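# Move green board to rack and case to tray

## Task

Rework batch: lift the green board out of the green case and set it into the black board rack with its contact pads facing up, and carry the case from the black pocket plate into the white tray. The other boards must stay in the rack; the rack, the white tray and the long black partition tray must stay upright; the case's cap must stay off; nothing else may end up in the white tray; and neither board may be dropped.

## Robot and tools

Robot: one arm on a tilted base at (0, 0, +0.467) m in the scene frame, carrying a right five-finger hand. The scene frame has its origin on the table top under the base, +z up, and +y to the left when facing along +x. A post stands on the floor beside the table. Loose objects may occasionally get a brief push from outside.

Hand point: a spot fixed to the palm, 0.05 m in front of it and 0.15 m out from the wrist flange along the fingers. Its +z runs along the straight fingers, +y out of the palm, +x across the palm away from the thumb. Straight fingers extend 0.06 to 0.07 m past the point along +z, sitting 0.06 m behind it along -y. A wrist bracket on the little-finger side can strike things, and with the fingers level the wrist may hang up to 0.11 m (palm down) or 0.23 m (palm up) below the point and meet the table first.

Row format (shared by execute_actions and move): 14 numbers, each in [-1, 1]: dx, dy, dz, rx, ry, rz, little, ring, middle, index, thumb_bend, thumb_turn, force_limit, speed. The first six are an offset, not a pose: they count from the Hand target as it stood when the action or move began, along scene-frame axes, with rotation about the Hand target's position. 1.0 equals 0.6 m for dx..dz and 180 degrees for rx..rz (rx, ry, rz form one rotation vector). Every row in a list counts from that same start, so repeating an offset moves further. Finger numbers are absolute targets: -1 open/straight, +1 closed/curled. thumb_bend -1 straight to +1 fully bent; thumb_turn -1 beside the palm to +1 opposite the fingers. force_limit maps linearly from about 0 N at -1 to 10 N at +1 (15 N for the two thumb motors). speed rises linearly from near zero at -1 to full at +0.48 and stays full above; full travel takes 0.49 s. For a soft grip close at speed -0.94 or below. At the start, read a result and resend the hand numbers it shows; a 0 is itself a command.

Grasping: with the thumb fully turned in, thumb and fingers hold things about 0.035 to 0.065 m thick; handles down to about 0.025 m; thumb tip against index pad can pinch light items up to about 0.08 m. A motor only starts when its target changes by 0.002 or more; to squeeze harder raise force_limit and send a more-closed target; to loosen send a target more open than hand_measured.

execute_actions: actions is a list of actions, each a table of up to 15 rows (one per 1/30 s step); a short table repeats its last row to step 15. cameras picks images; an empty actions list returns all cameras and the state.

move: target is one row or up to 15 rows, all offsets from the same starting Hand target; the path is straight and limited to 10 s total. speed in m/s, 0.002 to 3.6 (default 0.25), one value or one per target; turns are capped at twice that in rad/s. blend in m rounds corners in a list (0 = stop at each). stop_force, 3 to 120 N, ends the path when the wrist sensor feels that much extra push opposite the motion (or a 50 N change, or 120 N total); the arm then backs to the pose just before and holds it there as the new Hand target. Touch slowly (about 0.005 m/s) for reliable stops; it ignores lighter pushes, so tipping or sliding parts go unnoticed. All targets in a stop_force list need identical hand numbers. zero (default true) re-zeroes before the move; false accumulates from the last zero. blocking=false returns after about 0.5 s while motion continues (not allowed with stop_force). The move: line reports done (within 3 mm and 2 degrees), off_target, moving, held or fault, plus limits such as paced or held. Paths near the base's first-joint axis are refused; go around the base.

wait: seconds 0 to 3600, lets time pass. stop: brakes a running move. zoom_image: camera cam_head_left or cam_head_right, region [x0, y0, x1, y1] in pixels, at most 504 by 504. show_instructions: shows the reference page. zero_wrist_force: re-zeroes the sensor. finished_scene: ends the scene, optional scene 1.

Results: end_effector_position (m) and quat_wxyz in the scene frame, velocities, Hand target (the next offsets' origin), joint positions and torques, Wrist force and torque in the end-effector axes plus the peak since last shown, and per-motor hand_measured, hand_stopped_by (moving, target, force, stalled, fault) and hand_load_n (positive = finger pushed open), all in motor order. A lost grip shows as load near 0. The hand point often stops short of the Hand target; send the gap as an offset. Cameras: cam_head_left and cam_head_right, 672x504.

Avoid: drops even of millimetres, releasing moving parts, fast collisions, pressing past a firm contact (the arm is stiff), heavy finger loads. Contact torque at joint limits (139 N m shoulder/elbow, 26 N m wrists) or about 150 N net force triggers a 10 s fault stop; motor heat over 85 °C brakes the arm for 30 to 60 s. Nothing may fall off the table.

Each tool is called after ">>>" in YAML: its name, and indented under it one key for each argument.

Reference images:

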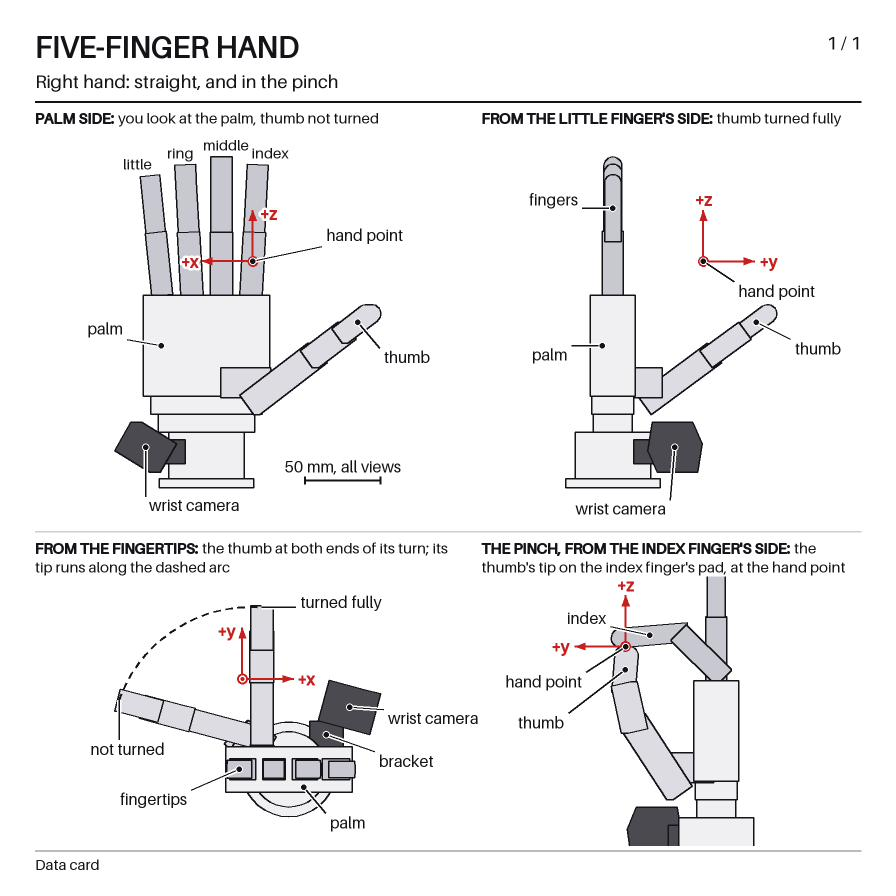

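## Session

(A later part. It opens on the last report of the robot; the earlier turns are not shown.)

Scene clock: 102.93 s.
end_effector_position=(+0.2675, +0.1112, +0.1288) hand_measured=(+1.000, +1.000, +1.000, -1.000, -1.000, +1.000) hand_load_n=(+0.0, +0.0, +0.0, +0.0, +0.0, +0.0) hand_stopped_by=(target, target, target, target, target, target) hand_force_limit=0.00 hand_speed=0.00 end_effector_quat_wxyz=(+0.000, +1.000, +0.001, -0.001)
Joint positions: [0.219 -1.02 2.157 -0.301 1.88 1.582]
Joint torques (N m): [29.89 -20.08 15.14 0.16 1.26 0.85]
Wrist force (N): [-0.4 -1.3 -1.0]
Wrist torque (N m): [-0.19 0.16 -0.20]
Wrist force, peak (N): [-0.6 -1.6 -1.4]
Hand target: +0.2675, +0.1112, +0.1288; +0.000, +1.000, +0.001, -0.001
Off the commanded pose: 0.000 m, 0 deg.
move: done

>>> move:
  target: [0.0, 0, -0.03, 0, 0, 0, 1,1,1,-1,-1,1, 0, 0]
  speed: 0.008
  stop_force: 3

>>> move:
  target: [0.12, 0, 0, 0, 0, 0, 1,1,1,-1,-1,1, 0, 0]
  speed: 0.008
  stop_force: 3

Scene clock: 106.30 s.
end_effector_position=(+0.2675, +0.1112, +0.1108) hand_measured=(+1.000, +1.000, +1.000, -1.000, -1.000, +1.000) hand_load_n=(+0.0, +0.0, +0.0, +0.0, +0.0, +0.0) hand_stopped_by=(target, target, target, target, target, target) hand_force_limit=0.00 hand_speed=0.00 end_effector_quat_wxyz=(+0.000, +1.000, +0.001, -0.001)
Joint positions: [0.202 -0.978 2.132 -0.322 1.869 1.569]
Joint torques (N m): [8.01 -20.13 -1.58 0.21 -1.45 -1.53]
Wrist force (N): [-0.7 -1.4 -0.9]
Wrist torque (N m): [-0.23 0.18 -0.02]
Wrist force, peak (N): [-0.6 -1.6 -1.1]
Hand target: +0.2675, +0.1112, +0.1108; +0.000, +1.000, +0.001, -0.001
Off the commanded pose: 0.000 m, 0 deg.
move: done

Scene clock: 116.13 s.
end_effector_position=(+0.3395, +0.1112, +0.1108) hand_measured=(+1.000, +1.000, +1.000, -1.000, -1.000, +1.000) hand_load_n=(+0.0, +0.0, +0.0, +0.0, +0.0, +0.0) hand_stopped_by=(target, target, target, target, target, target) hand_force_limit=0.00 hand_speed=0.00 end_effector_quat_wxyz=(+0.000, +1.000, +0.001, -0.001)
Joint positions: [0.202 -1.02 1.974 -0.121 1.869 1.569]
Joint torques (N m): [31.43 -41.02 -5.51 4.93 0.71 1.17]
Wrist force (N): [-0.7 -1.3 -1.3]
Wrist torque (N m): [-0.19 0.20 -0.03]
Wrist force, peak (N): [-0.5 -1.7 -1.4]
Hand target: +0.3395, +0.1112, +0.1108; +0.000, +1.000, +0.001, -0.001
Off the commanded pose: 0.000 m, 0 deg.
move: done

>>> move:
  target: [-0.06, 0, 0, 0, 0, 0, 1,1,1,-1,-1,1, 0, 0]
  speed: 0.008
  stop_force: 3

Scene clock: 121.87 s.
end_effector_position=(+0.3035, +0.1112, +0.1108) hand_measured=(+1.000, +1.000, +1.000, -1.000, -1.000, +1.000) hand_load_n=(+0.0, +0.0, +0.0, +0.0, +0.0, +0.0) hand_stopped_by=(target, target, target, target, target, target) hand_force_limit=0.00 hand_speed=0.00 end_effector_quat_wxyz=(+0.000, +1.000, +0.001, -0.001)
Joint positions: [0.202 -1.004 2.056 -0.219 1.869 1.569]
Joint torques (N m): [8.65 -22.17 13.03 0.28 -0.97 -1.09]
Wrist force (N): [-0.4 -1.5 -1.3]
Wrist torque (N m): [-0.23 0.17 -0.02]
Wrist force, peak (N): [-0.9 -1.5 -1.2]
Hand target: +0.3035, +0.1112, +0.1108; +0.000, +1.000, +0.001, -0.001
Off the commanded pose: 0.000 m, 0 deg.
move: done

>>> move:
  target: [0, 0, -0.05, 0, 0, 0, 1,1,1,-1,-1,1, 0, 0]
  speed: 0.005
  stop_force: 3

Scene clock: 130.90 s.
end_effector_position=(+0.3035, +0.1112, +0.0808) hand_measured=(+1.000, +1.000, +1.000, -1.000, -1.000, +1.000) hand_load_n=(+0.0, +0.0, +0.0, +0.0, +0.0, +0.0) hand_stopped_by=(target, target, target, target, target, target) hand_force_limit=0.00 hand_speed=0.00 end_effector_quat_wxyz=(+0.000, +1.000, +0.001, -0.001)
Joint positions: [0.178 -0.936 2.011 -0.248 1.853 1.55]
Joint torques (N m): [7.88 -22.08 -2.62 0.19 -1.27 -1.43]
Wrist force (N): [0.0 -1.3 -1.1]
Wrist torque (N m): [-0.19 0.09 0.05]
Wrist force, peak (N): [-0.4 -1.8 -1.2]
Hand target: +0.3035, +0.1112, +0.0808; +0.000, +1.000, +0.001, -0.001
Off the commanded pose: 0.000 m, 0 deg.
move: done

>>> move:
  target: [0, 0, -0.03, 0, 0, 0, 1,1,1,-1,-1,1, 0, 0]
  speed: 0.005
  stop_force: 3
  cameras: ["all"]

>>> zoom_image:
  camera: "cam_head_right"
  region: [220, 200, 440, 360]

Scene clock: 133.03 s.
end_effector_position=(+0.3035, +0.1112, +0.0787) hand_measured=(+1.000, +1.000, +1.000, -1.000, -1.000, +1.000) hand_load_n=(+0.0, +0.0, +0.0, +0.0, +0.0, +0.0) hand_stopped_by=(target, target, target, target, target, target) hand_force_limit=0.00 hand_speed=0.00 end_effector_quat_wxyz=(+0.000, +1.000, +0.001, -0.001)
Joint positions: [0.177 -0.931 2.007 -0.249 1.851 1.549]
Joint torques (N m): [30.3 -38.12 14.22 4.49 0.86 0.72]
Wrist force (N): [0.4 -1.3 -4.9]
Wrist torque (N m): [0.03 0.07 0.07]
Wrist force, peak (N): [0.5 -1.5 -8.1]
Hand target: +0.3035, +0.1112, +0.0787; +0.000, +1.000, +0.001, -0.001 (not the last commanded pose)
Off the commanded pose: 0.016 m, 0 deg.
move: contact

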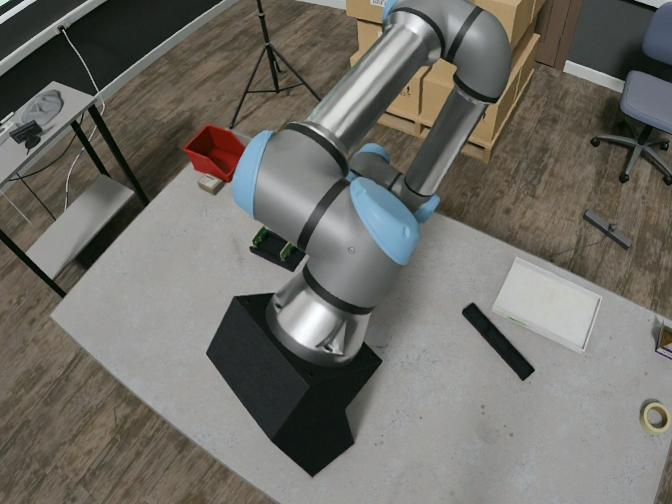

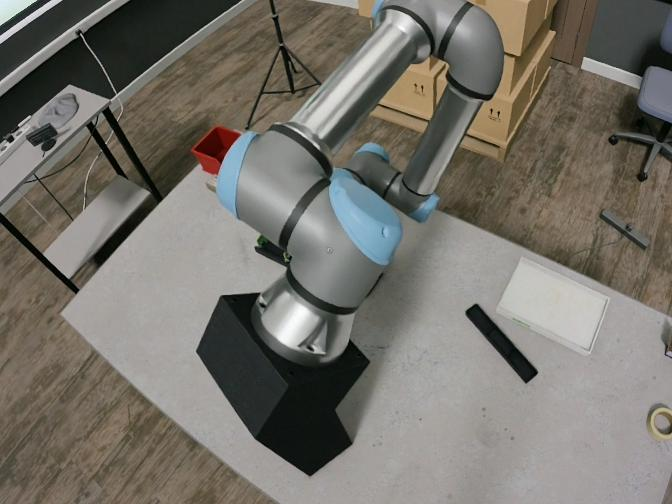

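Scaled by 2.291 from the camera's image (finer frame: 960x720).

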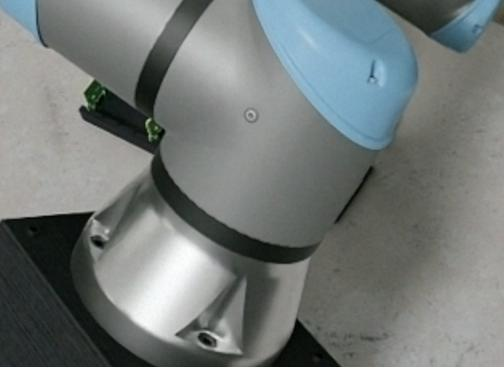

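>>> move:
  target: [0, 0, 0.02, 0, 0, 0, 1,1,1,-1,-1,1, 0, 0]
  speed: 0.04

>>> move:
  target: [0.15, 0, 0, 0, 0, 0, 1,1,1,-1,-1,1, 0, 0]
  speed: 0.01
  stop_force: 2.5

>>> zoom_image:
  camera: "cam_head_left"
  region: [440, 240, 620, 390]

Scene clock: 134.30 s.
end_effector_position=(+0.3035, +0.1112, +0.0906) hand_measured=(+1.000, +1.000, +1.000, -1.000, -1.000, +1.000) hand_load_n=(+0.0, +0.5, +0.0, +0.0, +0.0, +0.0) hand_stopped_by=(target, target, target, target, target, target) hand_force_limit=0.00 hand_speed=0.00 end_effector_quat_wxyz=(+0.000, +1.000, +0.001, -0.001)
Joint positions: [0.186 -0.958 2.026 -0.239 1.858 1.556]
Joint torques (N m): [31.36 -38.11 13.39 4.87 1.38 1.14]
Wrist force (N): [0.3 -1.4 -0.9]
Wrist torque (N m): [-0.24 0.02 -0.15]
Wrist force, peak (N): [0.4 -1.4 -4.8]
Hand target: +0.3035, +0.1112, +0.0907; +0.000, +1.000, +0.001, -0.001
Off the commanded pose: 0.000 m, 0 deg.
move: done

stop_force must be a number from 3 to 120 (N); nothing of the call was run

Scaled by 2.800 from the camera's image (finer frame: 960x720).
This view is cut from an older image: the scene may have changed since it was taken.

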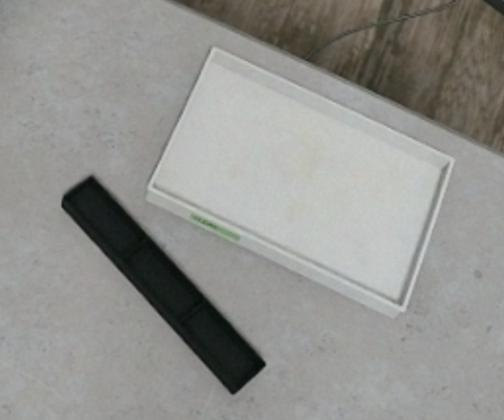

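>>> move:
  target: [0.15, 0, 0, 0, 0, 0, 1,1,1,-1,-1,1, 0, 0]
  speed: 0.01
  stop_force: 3

Scene clock: 137.47 s.
end_effector_position=(+0.3199, +0.1112, +0.0907) hand_measured=(+1.000, +1.000, +1.000, -1.000, -1.000, +1.000) hand_load_n=(+0.0, +0.0, +0.0, +0.0, +0.0, +0.0) hand_stopped_by=(target, target, target, target, target, target) hand_force_limit=0.00 hand_speed=0.00 end_effector_quat_wxyz=(+0.000, +1.000, +0.001, -0.001)
Joint positions: [0.186 -0.967 1.99 -0.194 1.858 1.557]
Joint torques (N m): [25.69 -23.99 12.06 -0.3 0.56 0.23]
Wrist force (N): [-1.8 -1.4 -1.9]
Wrist torque (N m): [-0.16 -0.02 -0.27]
Wrist force, peak (N): [-5.9 -1.5 -3.7]
Hand target: +0.3199, +0.1112, +0.0907; +0.000, +1.000, +0.001, -0.001 (not the last commanded pose)
Off the commanded pose: 0.074 m, 0 deg.
move: contact

>>> move:
  target:
    - [-0.02, 0, 0, 0, 0, 0, 1,1,1,-1,-1,1, 0, 0]
    - [-0.02, 0, 0.06, 0, 0, 0, 1,1,1,-1,-1,1, 0, 0]
    - [0.032, 0, 0.06, 0, 0, 0, 1,1,1,-1,-1,1, 0, 0]
  speed: 0.06

>>> move:
  target: [0, 0, -0.06, 0, 0, 0, 1,1,1,-1,-1,1, 0, 0]
  speed: 0.005
  stop_force: 3

Scene clock: 140.63 s.
end_effector_position=(+0.3390, +0.1112, +0.1267) hand_measured=(+1.000, +1.000, +1.000, -1.000, -1.000, +1.000) hand_load_n=(+0.0, +0.5, +0.0, +0.0, -0.5, +0.0) hand_stopped_by=(target, target, target, target, target, target) hand_force_limit=0.00 hand_speed=0.00 end_effector_quat_wxyz=(+0.000, +1.000, +0.001, -0.001)
Joint positions: [0.215 -1.055 1.996 -0.105 1.877 1.579]
Joint torques (N m): [8.43 -40.31 -5.88 4.95 0.26 0.7]
Wrist force (N): [0.4 -1.3 -1.0]
Wrist torque (N m): [-0.18 0.01 -0.09]
Wrist force, peak (N): [-1.8 -1.5 -2.5]
Hand target: +0.3391, +0.1112, +0.1267; +0.000, +1.000, +0.001, -0.001
Off the commanded pose: 0.000 m, 0 deg.
move: done

Scene clock: 147.80 s.
end_effector_position=(+0.3391, +0.1112, +0.0974) hand_measured=(+1.000, +1.000, +1.000, -1.000, -1.000, +1.000) hand_load_n=(+0.5, +0.0, +0.0, +0.0, +0.0, +0.0) hand_stopped_by=(target, target, target, target, target, target) hand_force_limit=0.00 hand_speed=0.00 end_effector_quat_wxyz=(+0.000, +1.000, +0.001, -0.001)
Joint positions: [0.192 -0.99 1.956 -0.136 1.862 1.561]
Joint torques (N m): [30.83 -41.17 10.11 3.98 0.85 0.76]
Wrist force (N): [-1.9 -1.8 -3.2]
Wrist torque (N m): [-0.11 0.12 -0.09]
Wrist force, peak (N): [-2.0 -1.8 -4.5]
Hand target: +0.3391, +0.1112, +0.0974; +0.000, +1.000, +0.001, -0.001 (not the last commanded pose)
Off the commanded pose: 0.007 m, 0 deg.
move: contact

>>> move:
  target:
    - [0, 0, 0.02, 0, 0, 0, 1,1,1,-1,-1,1, 0, 0]
    - [0.015, 0, 0.02, 0, 0, 0, 1,1,1,-1,-1,1, 0, 0]
  speed: 0.06

>>> move:
  target: [0, 0, -0.06, 0, 0, 0, 1,1,1,-1,-1,1, 0, 0]
  speed: 0.004
  stop_force: 3

Scene clock: 153.37 s.
end_effector_position=(+0.3480, +0.1112, +0.1094) hand_measured=(+1.000, +1.000, +1.000, -1.000, -1.000, +1.000) hand_load_n=(+0.0, +0.0, +0.0, +0.0, +0.0, +0.0) hand_stopped_by=(target, target, target, target, target, target) hand_force_limit=0.00 hand_speed=0.00 end_effector_quat_wxyz=(+0.000, +1.000, +0.001, -0.001)
Joint positions: [0.201 -1.019 1.952 -0.1 1.868 1.568]
Joint torques (N m): [32.62 -42.99 -7.83 3.74 1.37 1.24]
Wrist force (N): [-5.1 -1.5 -1.2]
Wrist torque (N m): [-0.22 0.17 -0.48]
Wrist force, peak (N): [-5.4 -1.3 -1.0]
Hand target: +0.3481, +0.1112, +0.1094; +0.000, +1.000, +0.001, -0.001
Off the commanded pose: 0.000 m, 0 deg.
move: done

Scene clock: 154.87 s.
end_effector_position=(+0.3481, +0.1112, +0.1085) hand_measured=(+1.000, +1.000, +1.000, -1.000, -1.000, +1.000) hand_load_n=(+0.0, +0.0, +0.0, +0.5, +0.0, +0.0) hand_stopped_by=(target, target, target, target, target, target) hand_force_limit=0.00 hand_speed=0.00 end_effector_quat_wxyz=(+0.000, +1.000, +0.001, -0.001)
Joint positions: [0.201 -1.017 1.95 -0.101 1.868 1.567]
Joint torques (N m): [29.82 -42.63 8.48 3.46 0.7 0.89]
Wrist force (N): [-5.1 -1.6 -3.8]
Wrist torque (N m): [-0.07 0.17 -0.42]
Wrist force, peak (N): [-5.6 -1.8 -4.4]
Hand target: +0.3481, +0.1112, +0.1085; +0.000, +1.000, +0.001, -0.001 (not the last commanded pose)
Off the commanded pose: 0.035 m, 0 deg.
move: contact

>>> move:
  target:
    - [-0.015, 0, 0.0, 0, 0, 0, 1,1,1,-1,-1,1, 0, 0]
    - [-0.015, 0, 0.04, 0, 0, 0, 1,1,1,-1,-1,1, 0, 0]
  speed: 0.06

>>> move:
  target: [0.1, 0, 0, 0, 0, 0, 1,1,1,-1,-1,1, 0, 0]
  speed: 0.02
  stop_force: 3

Scene clock: 158.43 s.
end_effector_position=(+0.3391, +0.1112, +0.1324) hand_measured=(+1.000, +1.000, +1.000, -1.000, -1.000, +1.000) hand_load_n=(+0.0, +0.0, +0.0, +0.0, +0.0, +0.0) hand_stopped_by=(target, target, target, target, target, target) hand_force_limit=0.00 hand_speed=0.00 end_effector_quat_wxyz=(+0.000, +1.000, +0.001, -0.001)
Joint positions: [0.22 -1.068 2.002 -0.098 1.881 1.582]
Joint torques (N m): [31.33 -40.24 10.48 4.75 1.33 1.11]
Wrist force (N): [0.4 -1.4 -1.2]
Wrist torque (N m): [-0.19 0.02 -0.14]
Wrist force, peak (N): [-5.3 -1.6 -4.3]
Hand target: +0.3391, +0.1112, +0.1325; +0.000, +1.000, +0.001, -0.001
Off the commanded pose: 0.000 m, 0 deg.
move: done

Scene clock: 162.33 s.
end_effector_position=(+0.3991, +0.1112, +0.1325) hand_measured=(+1.000, +1.000, +1.000, -1.000, -1.000, +1.000) hand_load_n=(+0.0, +0.0, +0.0, +0.0, -0.5, +0.0) hand_stopped_by=(target, target, target, target, target, target) hand_force_limit=0.00 hand_speed=0.00 end_effector_quat_wxyz=(+0.000, +1.000, +0.001, -0.001)
Joint positions: [0.218 -1.072 1.853 0.056 1.879 1.581]
Joint torques (N m): [9.28 -26.58 -7.83 4.82 -0.67 0.07]
Wrist force (N): [0.3 -1.3 -1.0]
Wrist torque (N m): [-0.19 0.02 -0.02]
Wrist force, peak (N): [0.2 -1.6 -1.3]
Hand target: +0.3991, +0.1112, +0.1325; +0.000, +1.000, +0.001, -0.001
Off the commanded pose: 0.000 m, 0 deg.
move: done

>>> move:
  target: [0, 0, -0.035, 0, 0, 0, 1,1,1,-1,-1,1, 0, 0]
  speed: 0.02
  stop_force: 3

>>> move:
  target: [-0.2, 0, 0, 0, 0, 0, 1,1,1,-1,-1,1, 0, 0]
  speed: 0.01
  stop_force: 3

Scene clock: 169.60 s.
end_effector_position=(+0.3991, +0.1112, +0.1115) hand_measured=(+1.000, +1.000, +1.000, -1.000, -1.000, +1.000) hand_load_n=(+0.0, +0.0, +0.0, +0.0, +0.0, +0.0) hand_stopped_by=(target, target, target, target, target, target) hand_force_limit=0.00 hand_speed=0.00 end_effector_quat_wxyz=(+0.000, +1.000, +0.001, -0.001)
Joint positions: [0.203 -1.028 1.827 0.034 1.869 1.569]
Joint torques (N m): [9.06 -24.9 -7.86 0.23 -1.49 -1.57]
Wrist force (N): [0.4 -1.6 -1.0]
Wrist torque (N m): [-0.25 0.00 0.03]
Wrist force, peak (N): [0.3 -1.7 -1.1]
Hand target: +0.3991, +0.1112, +0.1115; +0.000, +1.000, +0.001, -0.001
Off the commanded pose: 0.000 m, 0 deg.
move: done

Scene clock: 178.03 s.
end_effector_position=(+0.3268, +0.1112, +0.1115) hand_measured=(+1.000, +1.000, +1.000, -1.000, -1.000, +1.000) hand_load_n=(+0.0, +0.0, +0.0, +0.0, -0.5, +0.0) hand_stopped_by=(target, target, target, target, target, target) hand_force_limit=0.00 hand_speed=0.00 end_effector_quat_wxyz=(+0.000, +1.000, +0.001, -0.001)
Joint positions: [0.203 -1.017 2.004 -0.154 1.869 1.569]
Joint torques (N m): [8.58 -39.07 -3.07 5.21 -1.31 -1.36]
Wrist force (N): [2.2 -1.4 -1.2]
Wrist torque (N m): [-0.20 0.09 0.15]
Wrist force, peak (N): [4.4 -1.4 -1.3]
Hand target: +0.3268, +0.1112, +0.1115; +0.000, +1.000, +0.001, -0.001 (not the last commanded pose)
Off the commanded pose: 0.048 m, 0 deg.
move: contact

>>> move:
  target: [-0.05, 0, 0, 0, 0, 0, 1,1,1,-1,-1,1, 0, 0]
  speed: 0.01
  stop_force: 4

Scene clock: 179.97 s.
end_effector_position=(+0.3252, +0.1112, +0.1115) hand_measured=(+1.000, +1.000, +1.000, -1.000, -1.000, +1.000) hand_load_n=(+0.5, +0.0, +0.0, +0.0, -0.5, +0.0) hand_stopped_by=(target, target, target, target, target, target) hand_force_limit=0.00 hand_speed=0.00 end_effector_quat_wxyz=(+0.000, +1.000, +0.001, +0.000)
Joint positions: [0.203 -1.016 2.008 -0.159 1.869 1.569]
Joint torques (N m): [9.09 -37.94 -3.2 5.77 -0.82 -0.7]
Wrist force (N): [4.4 -1.6 -1.3]
Wrist torque (N m): [-0.22 0.12 0.28]
Wrist force, peak (N): [6.7 -1.6 -1.6]
Hand target: +0.3252, +0.1112, +0.1115; +0.000, +1.000, +0.001, +0.000 (not the last commanded pose)
Off the commanded pose: 0.028 m, 0 deg.
move: contact

>>> move:
  target:
    - [0.03, 0, 0.0, 0, 0, 0, 1,1,1,-1,-1,1, 0, 0]
    - [0.0363, 0, 0.0, 0, 0, 0, 1,1,1,-1,-1,1, 0, 0]
  speed: 0.06

>>> move:
  target: [0, 0, -0.06, 0, 0, 0, 1,1,1,-1,-1,1, 0, 0]
  speed: 0.004
  stop_force: 3

Scene clock: 186.73 s.
end_effector_position=(+0.3469, +0.1112, +0.1115) hand_measured=(+1.000, +1.000, +1.000, -1.000, -1.000, +1.000) hand_load_n=(+0.0, +0.0, +0.0, +0.0, +0.0, +0.0) hand_stopped_by=(target, target, target, target, target, target) hand_force_limit=0.00 hand_speed=0.00 end_effector_quat_wxyz=(+0.000, +1.000, +0.001, +0.000)
Joint positions: [0.203 -1.024 1.957 -0.101 1.869 1.569]
Joint torques (N m): [20.49 -40.15 -4.17 4.97 0.51 1.4]
Wrist force (N): [-0.4 -1.2 -1.1]
Wrist torque (N m): [-0.18 0.20 -0.01]
Wrist force, peak (N): [4.9 -1.4 -1.9]
Hand target: +0.3470, +0.1112, +0.1115; +0.000, +1.000, +0.001, +0.000
Off the commanded pose: 0.000 m, 0 deg.
move: done

Scene clock: 195.40 s.
end_effector_position=(+0.3470, +0.1112, +0.0820) hand_measured=(+1.000, +1.000, +1.000, -1.000, -1.000, +1.000) hand_load_n=(+0.0, +0.0, +0.0, -3.0, +0.0, +0.0) hand_stopped_by=(target, target, target, target, target, target) hand_force_limit=0.00 hand_speed=0.00 end_effector_quat_wxyz=(+0.000, +1.000, +0.001, +0.000)
Joint positions: [0.181 -0.958 1.915 -0.129 1.855 1.552]
Joint torques (N m): [32.26 -42.47 9.46 3.43 -0.1 0.74]
Wrist force (N): [-4.3 2.7 -1.2]
Wrist torque (N m): [0.01 0.02 -0.17]
Wrist force, peak (N): [-5.8 2.8 -4.0]
Hand target: +0.3470, +0.1112, +0.0820; +0.000, +1.000, +0.001, +0.000 (not the last commanded pose)
Off the commanded pose: 0.007 m, 0 deg.
move: contact

>>> move:
  target:
    - [0, 0, 0.06, 0, 0, 0, 1,1,1,-1,-1,1, 0, 0]
    - [0.015, 0, 0.06, 0, 0, 0, 1,1,1,-1,-1,1, 0, 0]
  speed: 0.06
  blend: 0.003

>>> move:
  target: [0, 0, -0.09, 0, 0, 0, 1,1,1,-1,-1,1, 0, 0]
  speed: 0.007
  stop_force: 3

Scene clock: 198.93 s.
end_effector_position=(+0.3559, +0.1112, +0.1180) hand_measured=(+1.000, +1.000, +1.000, -1.000, -1.000, +1.000) hand_load_n=(+0.0, +0.0, +0.0, +0.0, +0.0, +0.0) hand_stopped_by=(target, target, target, target, target, target) hand_force_limit=0.00 hand_speed=0.00 end_effector_quat_wxyz=(+0.000, +1.000, +0.001, +0.000)
Joint positions: [0.208 -1.04 1.944 -0.07 1.873 1.573]
Joint torques (N m): [32.53 -40.55 -5.77 4.67 1.21 1.17]
Wrist force (N): [0.4 -1.5 -1.1]
Wrist torque (N m): [-0.23 0.01 -0.16]
Wrist force, peak (N): [-4.6 2.8 -1.4]
Hand target: +0.3560, +0.1112, +0.1180; +0.000, +1.000, +0.001, +0.000
Off the commanded pose: 0.000 m, 0 deg.
move: done

Scene clock: 202.20 s.
end_effector_position=(+0.3560, +0.1112, +0.1038) hand_measured=(+1.000, +1.000, +1.000, -1.000, -1.000, +1.000) hand_load_n=(+0.0, +0.0, +0.0, +0.0, +0.0, +0.0) hand_stopped_by=(target, target, target, target, target, target) hand_force_limit=0.00 hand_speed=0.00 end_effector_quat_wxyz=(+0.000, +1.000, +0.001, +0.000)
Joint positions: [0.197 -1.009 1.925 -0.085 1.865 1.565]
Joint torques (N m): [31.17 -41.47 10.36 4.31 0.68 1.01]
Wrist force (N): [0.5 -1.5 -4.7]
Wrist torque (N m): [-0.01 0.03 0.05]
Wrist force, peak (N): [0.6 -1.6 -6.7]
Hand target: +0.3560, +0.1112, +0.1038; +0.000, +1.000, +0.001, +0.000 (not the last commanded pose)
Off the commanded pose: 0.040 m, 0 deg.
move: contact

>>> move:
  target:
    - [0, 0, 0.015, 0, 0, 0, 1,1,1,-1,-1,1, 0, 0]
    - [0.0133, 0, 0.015, 0, 0, 0, 1,1,1,-1,-1,1, 0, 0]
  speed: 0.06
  blend: 0.003

>>> move:
  target: [0, 0, -0.06, 0, 0, 0, 1,1,1,-1,-1,1, 0, 0]
  speed: 0.007
  stop_force: 3

Scene clock: 203.37 s.
end_effector_position=(+0.3639, +0.1112, +0.1128) hand_measured=(+1.000, +1.000, +1.000, -1.000, -1.000, +1.000) hand_load_n=(-0.5, +0.0, +0.0, +0.0, +0.0, +0.0) hand_stopped_by=(target, target, target, target, target, target) hand_force_limit=0.00 hand_speed=0.00 end_effector_quat_wxyz=(+0.000, +1.000, +0.001, +0.000)
Joint positions: [0.204 -1.03 1.918 -0.055 1.87 1.57]
Joint torques (N m): [30.98 -42.2 -5.48 4.66 1.41 1.26]
Wrist force (N): [0.5 -1.4 -1.3]
Wrist torque (N m): [-0.20 0.00 -0.15]
Wrist force, peak (N): [0.5 -1.4 -4.8]
Hand target: +0.3639, +0.1112, +0.1128; +0.000, +1.000, +0.001, +0.000
Off the commanded pose: 0.000 m, 0 deg.
move: done

Scene clock: 209.57 s.
end_effector_position=(+0.3639, +0.1112, +0.0786) hand_measured=(+1.000, +1.000, +1.000, -1.000, -1.000, +1.000) hand_load_n=(+0.0, +0.0, +0.0, -0.5, +0.0, +0.0) hand_stopped_by=(target, target, target, target, target, target) hand_force_limit=0.00 hand_speed=0.00 end_effector_quat_wxyz=(+0.000, +1.000, +0.001, -0.001)
Joint positions: [0.18 -0.955 1.869 -0.087 1.853 1.551]
Joint torques (N m): [31.95 -40.75 10.74 4.5 0.63 0.78]
Wrist force (N): [0.9 -1.1 -4.7]
Wrist torque (N m): [0.05 -0.04 0.10]
Wrist force, peak (N): [1.2 -1.6 -9.9]
Hand target: +0.3639, +0.1112, +0.0786; +0.000, +1.000, +0.001, -0.001 (not the last commanded pose)
Off the commanded pose: 0.002 m, 0 deg.
move: contact

>>> move:
  target:
    - [0, 0, 0.2, 0, 0, 0, 1,1,1,-1,-1,1, 0, 0]
    - [0.0, 0.03, 0.27, 0.2808, 0.2808, 0.4408, 1,1,1,-1,-1,1, 0, 0]
  speed: [0.15, 0.3]
  blend: [0.02, 0]
  cameras: ["all"]

Scene clock: 219.97 s.
end_effector_position=(+0.3639, +0.1292, +0.2406) hand_measured=(+1.000, +1.000, +1.000, -1.000, -1.000, +1.000) hand_load_n=(+0.0, +0.0, +0.0, +0.0, +0.0, +0.0) hand_stopped_by=(target, target, target, target, target, target) hand_force_limit=0.00 hand_speed=0.00 end_effector_quat_wxyz=(-0.380, +0.596, +0.597, -0.380)
Joint positions: [0.205 -0.889 1.525 1.347 1.696 0.272]
Joint torques (N m): [33.56 -30 -10.37 4.64 0.94 -1.74]
Wrist force (N): [0.5 -0.8 -1.0]
Wrist torque (N m): [0.08 -0.11 -0.01]
Wrist force, peak (N): [0.7 -1.4 -4.8]
Hand target: +0.3639, +0.1292, +0.2406; -0.380, +0.596, +0.597, -0.380
Off the commanded pose: 0.000 m, 0 deg.
move: done

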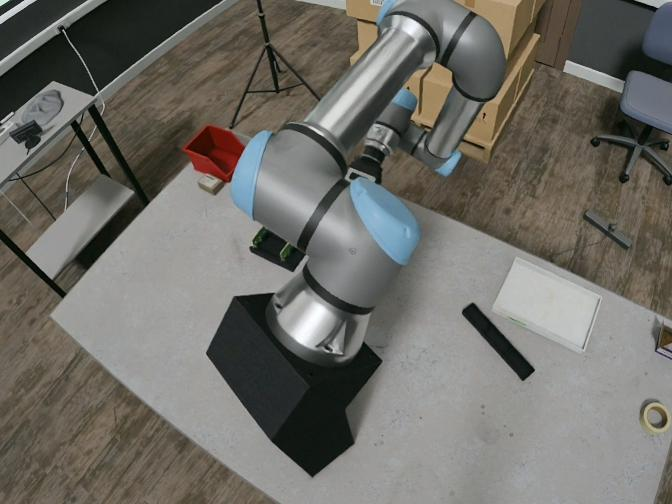

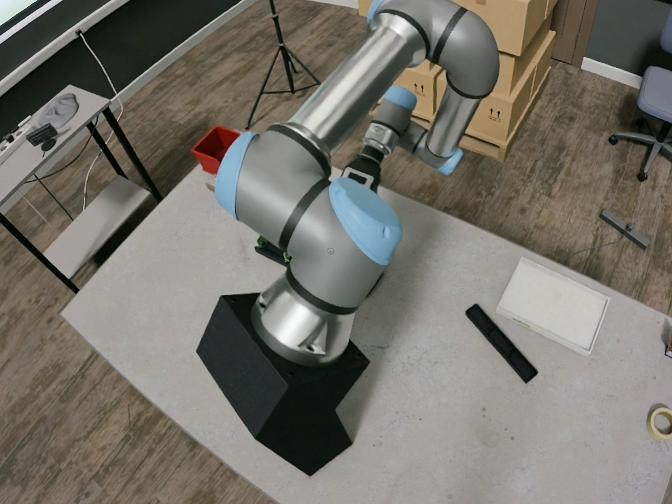

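>>> move:
  target:
    - [0.05, -0.2, 0.1, 0, 0, -0.12, 1,1,0.2,0.2,-0.15,1, 0, 0]
    - [-0.1, -0.6, 0.15, -0.156, 0.359, -0.515, 1,1,0.2,0.2,-0.15,1, 0, 0]
  speed: [0.3, 0.3]
  blend: [0.03, 0]
  cameras: ["all"]

Scene clock: 225.33 s.
end_effector_position=(+0.3040, -0.2307, +0.3306) hand_measured=(+1.000, +1.000, +0.200, +0.200, -0.150, +1.000) hand_load_n=(+0.0, +0.0, +0.0, +0.0, +0.0, +0.0) hand_stopped_by=(target, target, target, target, target, target) hand_force_limit=0.00 hand_speed=0.00 end_effector_quat_wxyz=(+0.617, -0.616, +0.346, +0.347)
Joint positions: [-1.119 -0.761 1.594 2.066 1.131 0.367]
Joint torques (N m): [-29.49 -25.82 -13.12 3.06 -0.77 1.14]
Wrist force (N): [-0.4 -1.4 -0.8]
Wrist torque (N m): [0.03 -0.12 -0.25]
Wrist force, peak (N): [-0.5 -1.3 -1.7]
Hand target: +0.3039, -0.2308, +0.3306; +0.617, -0.616, +0.346, +0.347
Off the commanded pose: 0.000 m, 0 deg.
move: done

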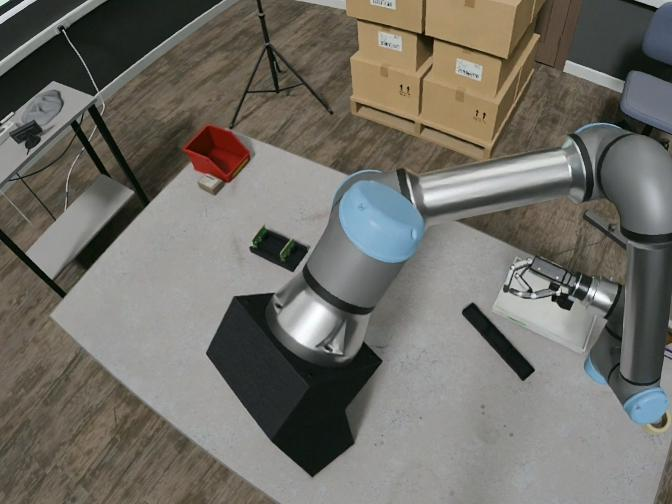

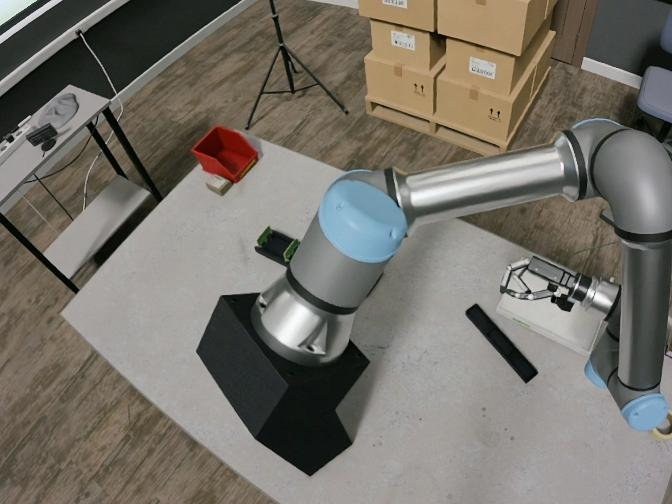

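>>> zoom_image:
  camera: "cam_head_left"
  region: [490, 245, 610, 335]

>>> zoom_image:
  camera: "cam_head_right"
  region: [490, 245, 610, 335]

>>> zoom_image:
  camera: "cam_head_right"
  region: [340, 240, 420, 320]

Scaled by 4.200 from the camera's image (finer frame: 960x720).

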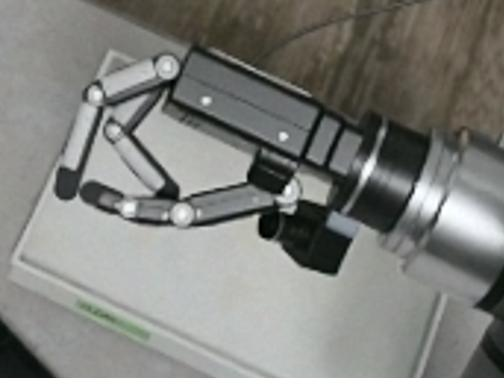

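Scaled by 4.200 from the camera's image (finer frame: 960x720).

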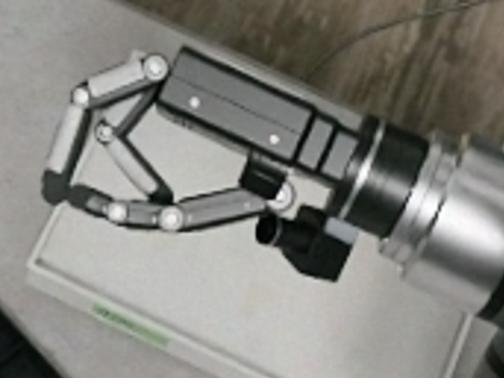

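Scaled by 6.300 from the camera's image (finer frame: 960x720).

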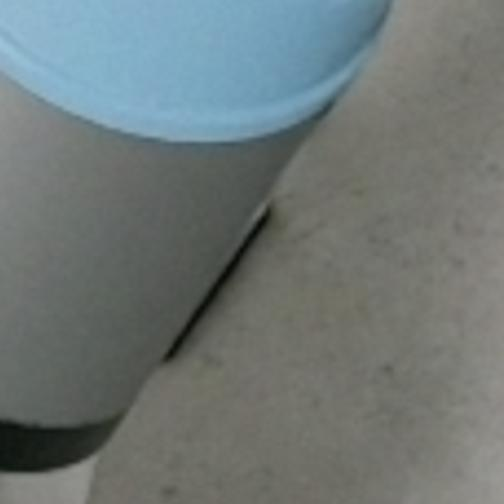

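>>> move:
  target:
    - [0.2, 0.35, -0.08, 0.078, -0.18, 0.258, 1,1,-0.5,-0.5,-0.3,1, 0, 0]
    - [0.0485, 0.647, -0.25, 0.156, -0.359, 0.515, 1,1,-0.5,-0.5,-0.3,1, 0, 0]
  speed: [0.3, 0.3]
  blend: [0.05, 0]
  cameras: ["all"]

Scene clock: 233.20 s.
end_effector_position=(+0.3331, +0.1574, +0.1806) hand_measured=(+1.000, +1.000, -0.500, -0.500, -0.300, +1.000) hand_load_n=(+0.0, +0.0, +0.0, +0.0, +0.0, +0.0) hand_stopped_by=(target, target, target, target, target, target) hand_force_limit=0.00 hand_speed=0.00 end_effector_quat_wxyz=(-0.380, +0.596, +0.597, -0.380)
Joint positions: [0.223 -0.742 1.466 1.262 1.689 0.288]
Joint torques (N m): [33.62 -30.22 6.72 0.29 0.79 -1.55]
Wrist force (N): [-0.1 -0.4 -0.8]
Wrist torque (N m): [0.12 -0.01 -0.03]
Wrist force, peak (N): [-0.6 -1.3 -1.6]
Hand target: +0.3330, +0.1574, +0.1806; -0.380, +0.596, +0.597, -0.380
Off the commanded pose: 0.000 m, 0 deg.
move: done

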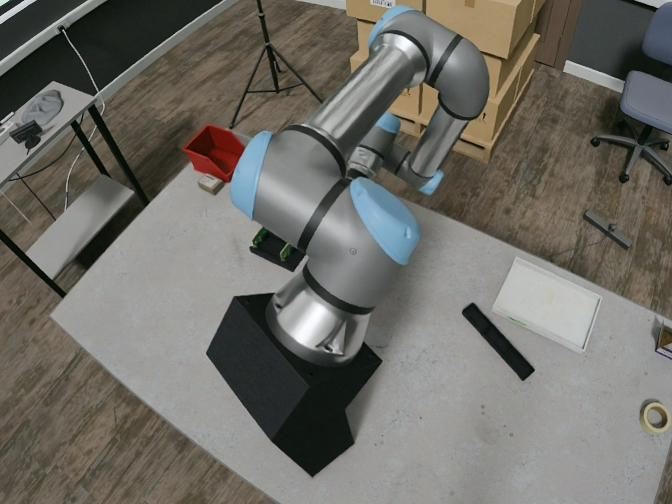

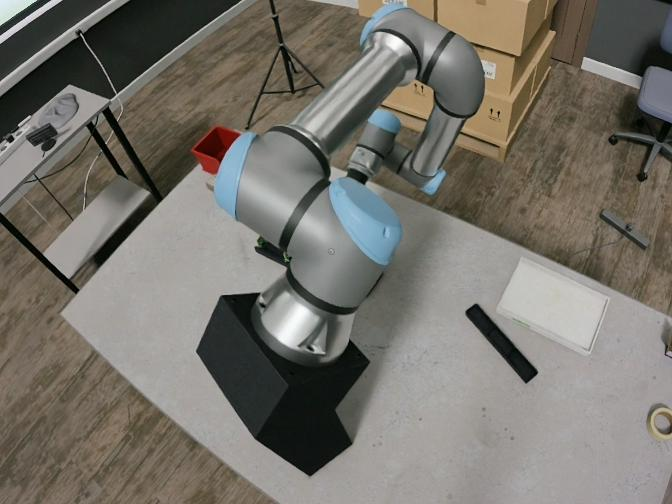

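>>> move:
  target: [0, 0, -0.12, 0, 0, 0, 1,1,-0.5,-0.5,-0.3,1, 0, 0]
  speed: 0.06
  stop_force: 6

>>> move:
  target: [0, 0, -0.0843, 0, 0, 0, 1,1,-0.5,-0.5,-0.3,1, 0, 0]
  speed: 0.01
  stop_force: 3

Scene clock: 236.00 s.
end_effector_position=(+0.3330, +0.1574, +0.1086) hand_measured=(+1.000, +1.000, -0.500, -0.500, -0.300, +1.000) hand_load_n=(+0.0, -0.5, +0.0, +0.0, +0.0, +0.0) hand_stopped_by=(target, target, target, target, target, target) hand_force_limit=0.00 hand_speed=0.00 end_effector_quat_wxyz=(-0.380, +0.596, +0.597, -0.380)
Joint positions: [0.183 -0.588 1.308 1.261 1.705 0.252]
Joint torques (N m): [12.59 -28.42 -9.94 4.94 1.05 -1.5]
Wrist force (N): [-0.1 -0.5 -1.0]
Wrist torque (N m): [0.13 0.03 -0.03]
Wrist force, peak (N): [0.3 -1.1 -1.0]
Hand target: +0.3330, +0.1574, +0.1086; -0.380, +0.596, +0.597, -0.380
Off the commanded pose: 0.000 m, 0 deg.
move: done

Scene clock: 241.87 s.
end_effector_position=(+0.3330, +0.1574, +0.0580) hand_measured=(+1.000, +1.000, -0.500, -0.500, -0.300, +1.000) hand_load_n=(+0.0, +0.0, +0.0, +0.0, +0.0, +0.0) hand_stopped_by=(target, target, target, target, target, target) hand_force_limit=0.00 hand_speed=0.00 end_effector_quat_wxyz=(-0.380, +0.596, +0.597, -0.380)
Joint positions: [0.159 -0.474 1.173 1.279 1.714 0.23]
Joint torques (N m): [12.23 -29.77 -8.82 4.74 1.03 -1.45]
Wrist force (N): [-0.2 -0.3 -1.1]
Wrist torque (N m): [0.19 0.06 -0.06]
Wrist force, peak (N): [0.2 -1.0 -1.1]
Hand target: +0.3330, +0.1574, +0.0580; -0.380, +0.596, +0.597, -0.380
Off the commanded pose: 0.000 m, 0 deg.
move: done

>>> move:
  target: [0, 0, 0, 0, 0, 0, 1,1,0.35,0.35,-0.3,1, -0.5, -0.9]
  speed: 0.05

Scene clock: 245.53 s.
end_effector_position=(+0.3330, +0.1574, +0.0580) hand_measured=(+1.000, +1.000, +0.076, +0.318, -0.300, +1.000) hand_load_n=(+0.0, +0.0, +3.5, +2.5, +1.5, +0.0) hand_stopped_by=(target, target, force, force, target, target) hand_force_limit=-0.50 hand_speed=-0.90 end_effector_quat_wxyz=(-0.380, +0.596, +0.597, -0.380)
Joint positions: [0.159 -0.474 1.173 1.279 1.714 0.23]
Joint torques (N m): [13.39 -35.7 -8.9 -1.03 0.74 -1.67]
Wrist force (N): [0.4 -6.9 0.9]
Wrist torque (N m): [-0.16 -0.04 -0.18]
Wrist force, peak (N): [0.2 -7.2 0.8]
Hand target: +0.3330, +0.1574, +0.0580; -0.380, +0.596, +0.597, -0.380
Off the commanded pose: 0.000 m, 0 deg.
move: done

>>> move:
  target:
    - [0, 0, 0.0, 0, 0, 0, 1,1,-0.5,-0.5,-0.5,1, -0.5, 0.3]
    - [0, 0, 0.09, 0, 0, 0, 1,1,-0.5,-0.5,-0.5,1, -0.5, 0.3]
    - [0.0227, 0.001, 0.09, 0, -0.0389, 0, 1,1,-0.5,-0.5,-0.5,1, -0.5, 0.3]
  speed: [0.05, 0.1, 0.2]

>>> move:
  target: [0, 0, -0.07, 0, 0, 0, 1,1,-0.5,-0.5,-0.5,1, -0.5, 0.3]
  speed: 0.015
  stop_force: 3

Scene clock: 252.50 s.
end_effector_position=(+0.3467, +0.1580, +0.1120) hand_measured=(+1.000, +1.000, -0.500, -0.500, -0.500, +1.000) hand_load_n=(+0.0, +0.0, +0.0, +0.0, +0.0, +0.5) hand_stopped_by=(target, target, target, target, target, target) hand_force_limit=-0.50 hand_speed=0.30 end_effector_quat_wxyz=(-0.343, +0.618, +0.619, -0.343)
Joint positions: [0.198 -0.658 1.376 1.146 1.73 0.249]
Joint torques (N m): [36.89 -44.97 6.05 0.18 1.03 -1.56]
Wrist force (N): [0.3 -0.6 -0.8]
Wrist torque (N m): [0.09 -0.02 0.01]
Wrist force, peak (N): [0.4 -7.3 1.1]
Hand target: +0.3467, +0.1580, +0.1120; -0.343, +0.618, +0.619, -0.343
Off the commanded pose: 0.000 m, 0 deg.
move: done

Scene clock: 256.17 s.
end_effector_position=(+0.3467, +0.1580, +0.0700) hand_measured=(+1.000, +1.000, -0.500, -0.500, -0.500, +1.000) hand_load_n=(-0.5, +0.0, +0.0, +0.0, +0.0, +0.0) hand_stopped_by=(target, target, target, target, target, target) hand_force_limit=-0.50 hand_speed=0.30 end_effector_quat_wxyz=(-0.343, +0.618, +0.619, -0.343)
Joint positions: [0.177 -0.566 1.276 1.15 1.736 0.228]
Joint torques (N m): [11.68 -29.24 -10.45 5.1 0.9 -1.45]
Wrist force (N): [0.2 -0.5 -0.8]
Wrist torque (N m): [0.12 -0.01 0.01]
Wrist force, peak (N): [0.4 -0.9 -1.0]
Hand target: +0.3467, +0.1580, +0.0700; -0.343, +0.618, +0.619, -0.343
Off the commanded pose: 0.000 m, 0 deg.
move: done

>>> move:
  target: [0, 0, -0.05, 0, 0, 0, 1,1,-0.5,-0.5,-0.5,1, -0.5, 0.3]
  speed: 0.01
  stop_force: 3

Scene clock: 260.20 s.
end_effector_position=(+0.3467, +0.1580, +0.0400) hand_measured=(+1.000, +1.000, -0.500, -0.500, -0.500, +1.000) hand_load_n=(+0.0, +0.0, +0.0, +0.0, +0.0, +0.0) hand_stopped_by=(target, target, target, target, target, target) hand_force_limit=-0.50 hand_speed=0.30 end_effector_quat_wxyz=(-0.343, +0.618, +0.619, -0.343)
Joint positions: [0.162 -0.499 1.196 1.161 1.741 0.214]
Joint torques (N m): [13.43 -28.13 -9.61 4.86 0.93 -1.46]
Wrist force (N): [-0.3 -0.2 -0.7]
Wrist torque (N m): [0.16 0.06 -0.02]
Wrist force, peak (N): [0.1 -0.7 -1.0]
Hand target: +0.3467, +0.1580, +0.0400; -0.343, +0.618, +0.619, -0.343
Off the commanded pose: 0.000 m, 0 deg.
move: done

>>> move:
  target: [0, 0, 0, 0, 0, 0, 1,1,0.1,0.1,-0.3,1, -0.5, -0.9]
  speed: 0.05

Scene clock: 262.30 s.
end_effector_position=(+0.3466, +0.1580, +0.0400) hand_measured=(+1.000, +1.000, -0.176, -0.166, -0.300, +1.000) hand_load_n=(+0.0, +0.0, +2.0, +4.0, +0.0, +0.0) hand_stopped_by=(target, target, force, force, target, target) hand_force_limit=-0.50 hand_speed=-0.90 end_effector_quat_wxyz=(-0.343, +0.618, +0.619, -0.343)
Joint positions: [0.162 -0.499 1.196 1.161 1.741 0.214]
Joint torques (N m): [13.4 -34.55 -9.48 0.79 0.94 -1.63]
Wrist force (N): [-0.4 -7.2 2.1]
Wrist torque (N m): [-0.17 0.00 -0.11]
Wrist force, peak (N): [-0.3 -7.4 2.6]
Hand target: +0.3467, +0.1580, +0.0400; -0.343, +0.618, +0.619, -0.343
Off the commanded pose: 0.000 m, 0 deg.
move: done

>>> move:
  target: [0, 0, 0, 0, 0, 0, 1,1,0.1,0.1,0.05,1, -0.5, -0.9]
  speed: 0.05

Scene clock: 263.80 s.
end_effector_position=(+0.3467, +0.1580, +0.0400) hand_measured=(+1.000, +1.000, -0.176, -0.166, -0.188, +1.000) hand_load_n=(+0.0, +0.0, +2.5, +4.5, +3.5, +0.5) hand_stopped_by=(target, target, force, force, force, target) hand_force_limit=-0.50 hand_speed=-0.90 end_effector_quat_wxyz=(-0.343, +0.618, +0.619, -0.343)
Joint positions: [0.162 -0.499 1.196 1.16 1.741 0.214]
Joint torques (N m): [13.44 -45.19 -9.24 0.66 0.83 -1.54]
Wrist force (N): [-0.5 -3.1 2.5]
Wrist torque (N m): [0.08 0.00 -0.04]
Wrist force, peak (N): [-0.3 -7.8 2.2]
Hand target: +0.3467, +0.1580, +0.0400; -0.343, +0.618, +0.619, -0.343
Off the commanded pose: 0.000 m, 0 deg.
move: done

>>> move:
  target: [0, 0, 0, 0, 0, 0, 1,1,0.15,0.15,0.1,1, -0.1, -0.9]
  speed: 0.05

>>> move:
  target: [0, 0, 0.02, 0, 0, 0, 1,1,0.15,0.15,0.1,1, -0.1, -0.9]
  speed: 0.02

Scene clock: 264.70 s.
end_effector_position=(+0.3467, +0.1580, +0.0400) hand_measured=(+1.000, +1.000, -0.168, -0.166, -0.178, +1.000) hand_load_n=(+0.0, +0.0, +6.0, +5.0, +7.0, +0.5) hand_stopped_by=(target, target, force, force, force, target) hand_force_limit=-0.10 hand_speed=-0.90 end_effector_quat_wxyz=(-0.343, +0.618, +0.619, -0.343)
Joint positions: [0.162 -0.499 1.196 1.16 1.741 0.214]
Joint torques (N m): [13.73 -45.36 -9.55 4.72 0.79 -1.34]
Wrist force (N): [0.2 -3.5 4.5]
Wrist torque (N m): [0.04 -0.09 -0.06]
Wrist force, peak (N): [-0.3 -5.1 4.7]
Hand target: +0.3467, +0.1580, +0.0400; -0.343, +0.618, +0.619, -0.343
Off the commanded pose: 0.000 m, 0 deg.
move: done

Scene clock: 265.67 s.
end_effector_position=(+0.3467, +0.1580, +0.0520) hand_measured=(+1.000, +1.000, -0.168, -0.166, -0.178, +1.000) hand_load_n=(+0.0, +0.0, +5.0, +3.5, +5.0, +0.0) hand_stopped_by=(target, target, force, force, force, target) hand_force_limit=-0.10 hand_speed=-0.90 end_effector_quat_wxyz=(-0.343, +0.618, +0.619, -0.343)
Joint positions: [0.168 -0.526 1.229 1.156 1.739 0.219]
Joint torques (N m): [35.18 -45.87 4.76 0.39 -1.81 1.42]
Wrist force (N): [-0.1 0.3 -0.7]
Wrist torque (N m): [0.23 0.03 -0.19]
Wrist force, peak (N): [0.2 -3.5 4.6]
Hand target: +0.3467, +0.1580, +0.0520; -0.343, +0.618, +0.619, -0.343
Off the commanded pose: 0.000 m, 0 deg.
move: done

>>> move:
  target: [0, 0, 0.2, 0, 0, 0, 1,1,0.15,0.15,0.1,1, -0.1, -0.9]
  speed: 0.08

>>> move:
  target: [0.05, -0.55, 0.0, 0, 0, 0, 1,1,0.15,0.15,0.1,1, -0.1, -0.9]
  speed: 0.15
  cameras: ["all"]

Scene clock: 268.00 s.
end_effector_position=(+0.3467, +0.1580, +0.1720) hand_measured=(+1.000, +1.000, -0.168, -0.166, -0.178, +1.000) hand_load_n=(+0.0, +0.0, +5.0, +3.5, +5.0, +0.0) hand_stopped_by=(target, target, force, force, force, target) hand_force_limit=-0.10 hand_speed=-0.90 end_effector_quat_wxyz=(-0.343, +0.618, +0.619, -0.343)
Joint positions: [0.233 -0.784 1.496 1.156 1.72 0.283]
Joint torques (N m): [36.06 -46.13 6.45 5.04 -1.94 0.85]
Wrist force (N): [0.0 0.0 -0.7]
Wrist torque (N m): [0.13 -0.01 -0.16]
Wrist force, peak (N): [0.2 -0.4 -0.9]
Hand target: +0.3467, +0.1580, +0.1720; -0.343, +0.618, +0.619, -0.343
Off the commanded pose: 0.000 m, 0 deg.
move: done

Scene clock: 270.77 s.
end_effector_position=(+0.3767, -0.1719, +0.1721) hand_measured=(+1.000, +1.000, -0.168, -0.166, -0.178, +1.000) hand_load_n=(+0.0, +0.0, +5.0, +3.5, +5.0, +0.0) hand_stopped_by=(target, target, force, force, force, target) hand_force_limit=-0.10 hand_speed=-0.90 end_effector_quat_wxyz=(-0.343, +0.618, +0.619, -0.343)
Joint positions: [-0.427 -0.996 1.549 1.162 1.871 -0.378]
Joint torques (N m): [-6.13 -32.37 -11.96 5.26 1.88 -1.63]
Wrist force (N): [0.0 -0.2 -0.8]
Wrist torque (N m): [0.14 0.03 0.00]
Wrist force, peak (N): [1.4 0.1 -0.4]
Hand target: +0.3767, -0.1720, +0.1720; -0.343, +0.618, +0.619, -0.343
Off the commanded pose: 0.000 m, 0 deg.
move: done

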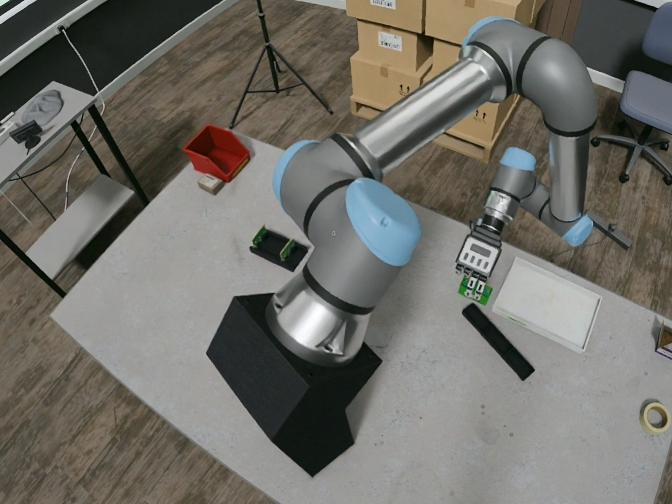

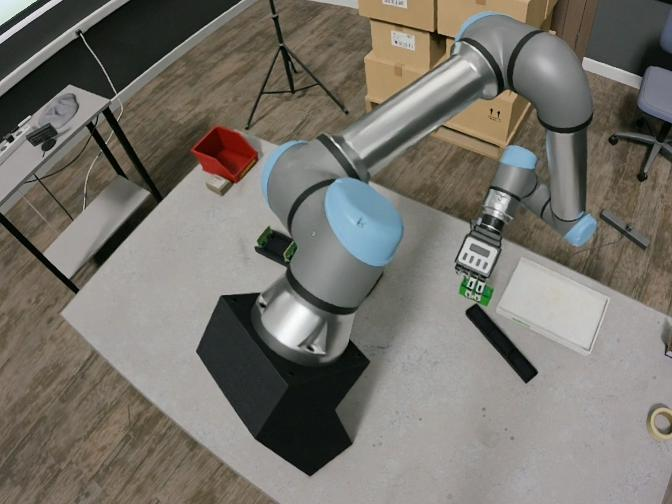

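Excellent — the green case is in hand. Let me look closely.

>>> zoom_image:
  camera: "cam_head_left"
  region: [440, 240, 520, 320]

>>> zoom_image:
  camera: "cam_head_right"
  region: [440, 240, 520, 320]

Scaled by 6.300 from the camera's image (finer frame: 960x720).

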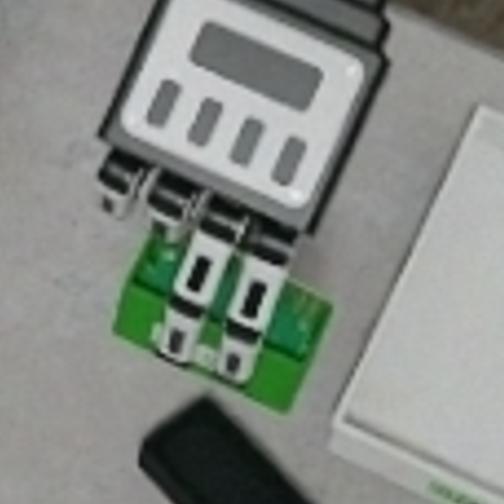

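Scaled by 6.300 from the camera's image (finer frame: 960x720).

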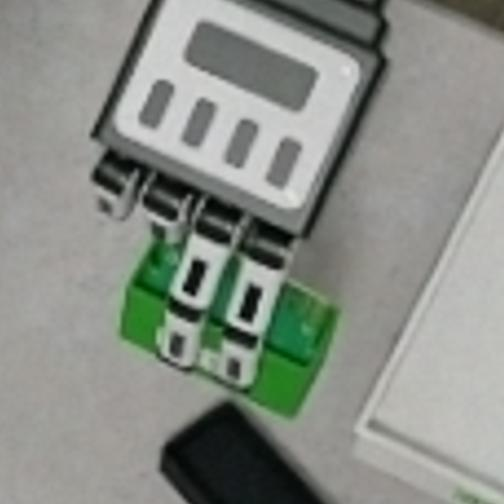

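>>> move:
  target: [0.219, -0.234, -0.13, 0, 0, 0, 1,1,0.15,0.15,0.1,1, -0.1, -0.9]
  speed: 0.12
  cameras: ["all"]

>>> zoom_image:
  camera: "cam_head_left"
  region: [480, 230, 620, 370]

Scene clock: 275.40 s.
end_effector_position=(+0.5080, -0.3124, +0.0940) hand_measured=(+1.000, +1.000, -0.168, -0.166, -0.178, +1.000) hand_load_n=(+0.0, +0.0, +5.0, +3.5, +5.0, +0.0) hand_stopped_by=(target, target, force, force, force, target) hand_force_limit=-0.10 hand_speed=-0.90 end_effector_quat_wxyz=(-0.343, +0.618, +0.619, -0.343)
Joint positions: [-0.514 -0.589 0.636 1.641 1.882 -0.468]
Joint torques (N m): [-9 -39.18 -20.76 5.15 1.87 1.32]
Wrist force (N): [-0.1 -0.1 -0.6]
Wrist torque (N m): [0.17 0.07 -0.24]
Wrist force, peak (N): [-0.5 0.2 -1.1]
Hand target: +0.5081, -0.3124, +0.0940; -0.343, +0.618, +0.619, -0.343
Off the commanded pose: 0.000 m, 0 deg.
move: done

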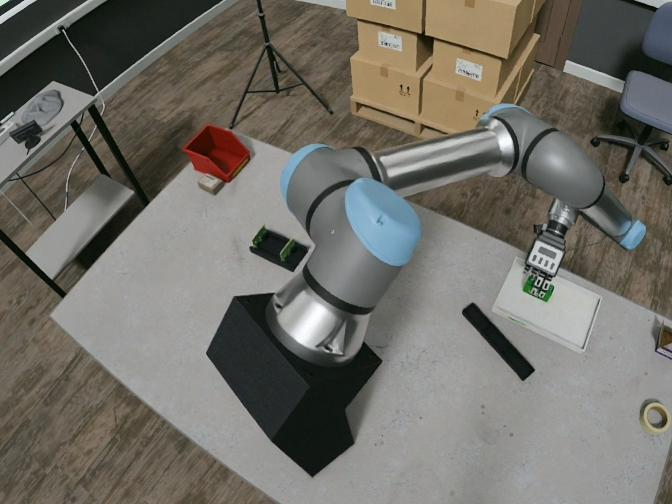

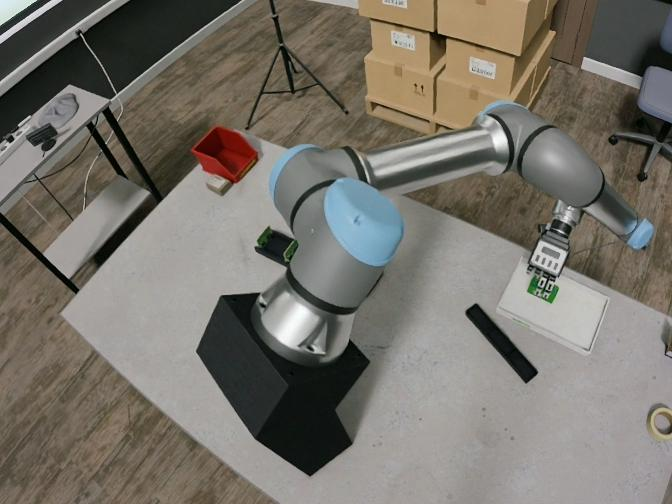

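Scaled by 3.600 from the camera's image (finer frame: 960x720).

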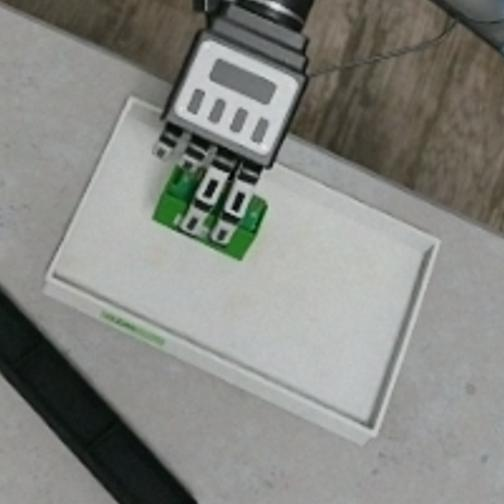

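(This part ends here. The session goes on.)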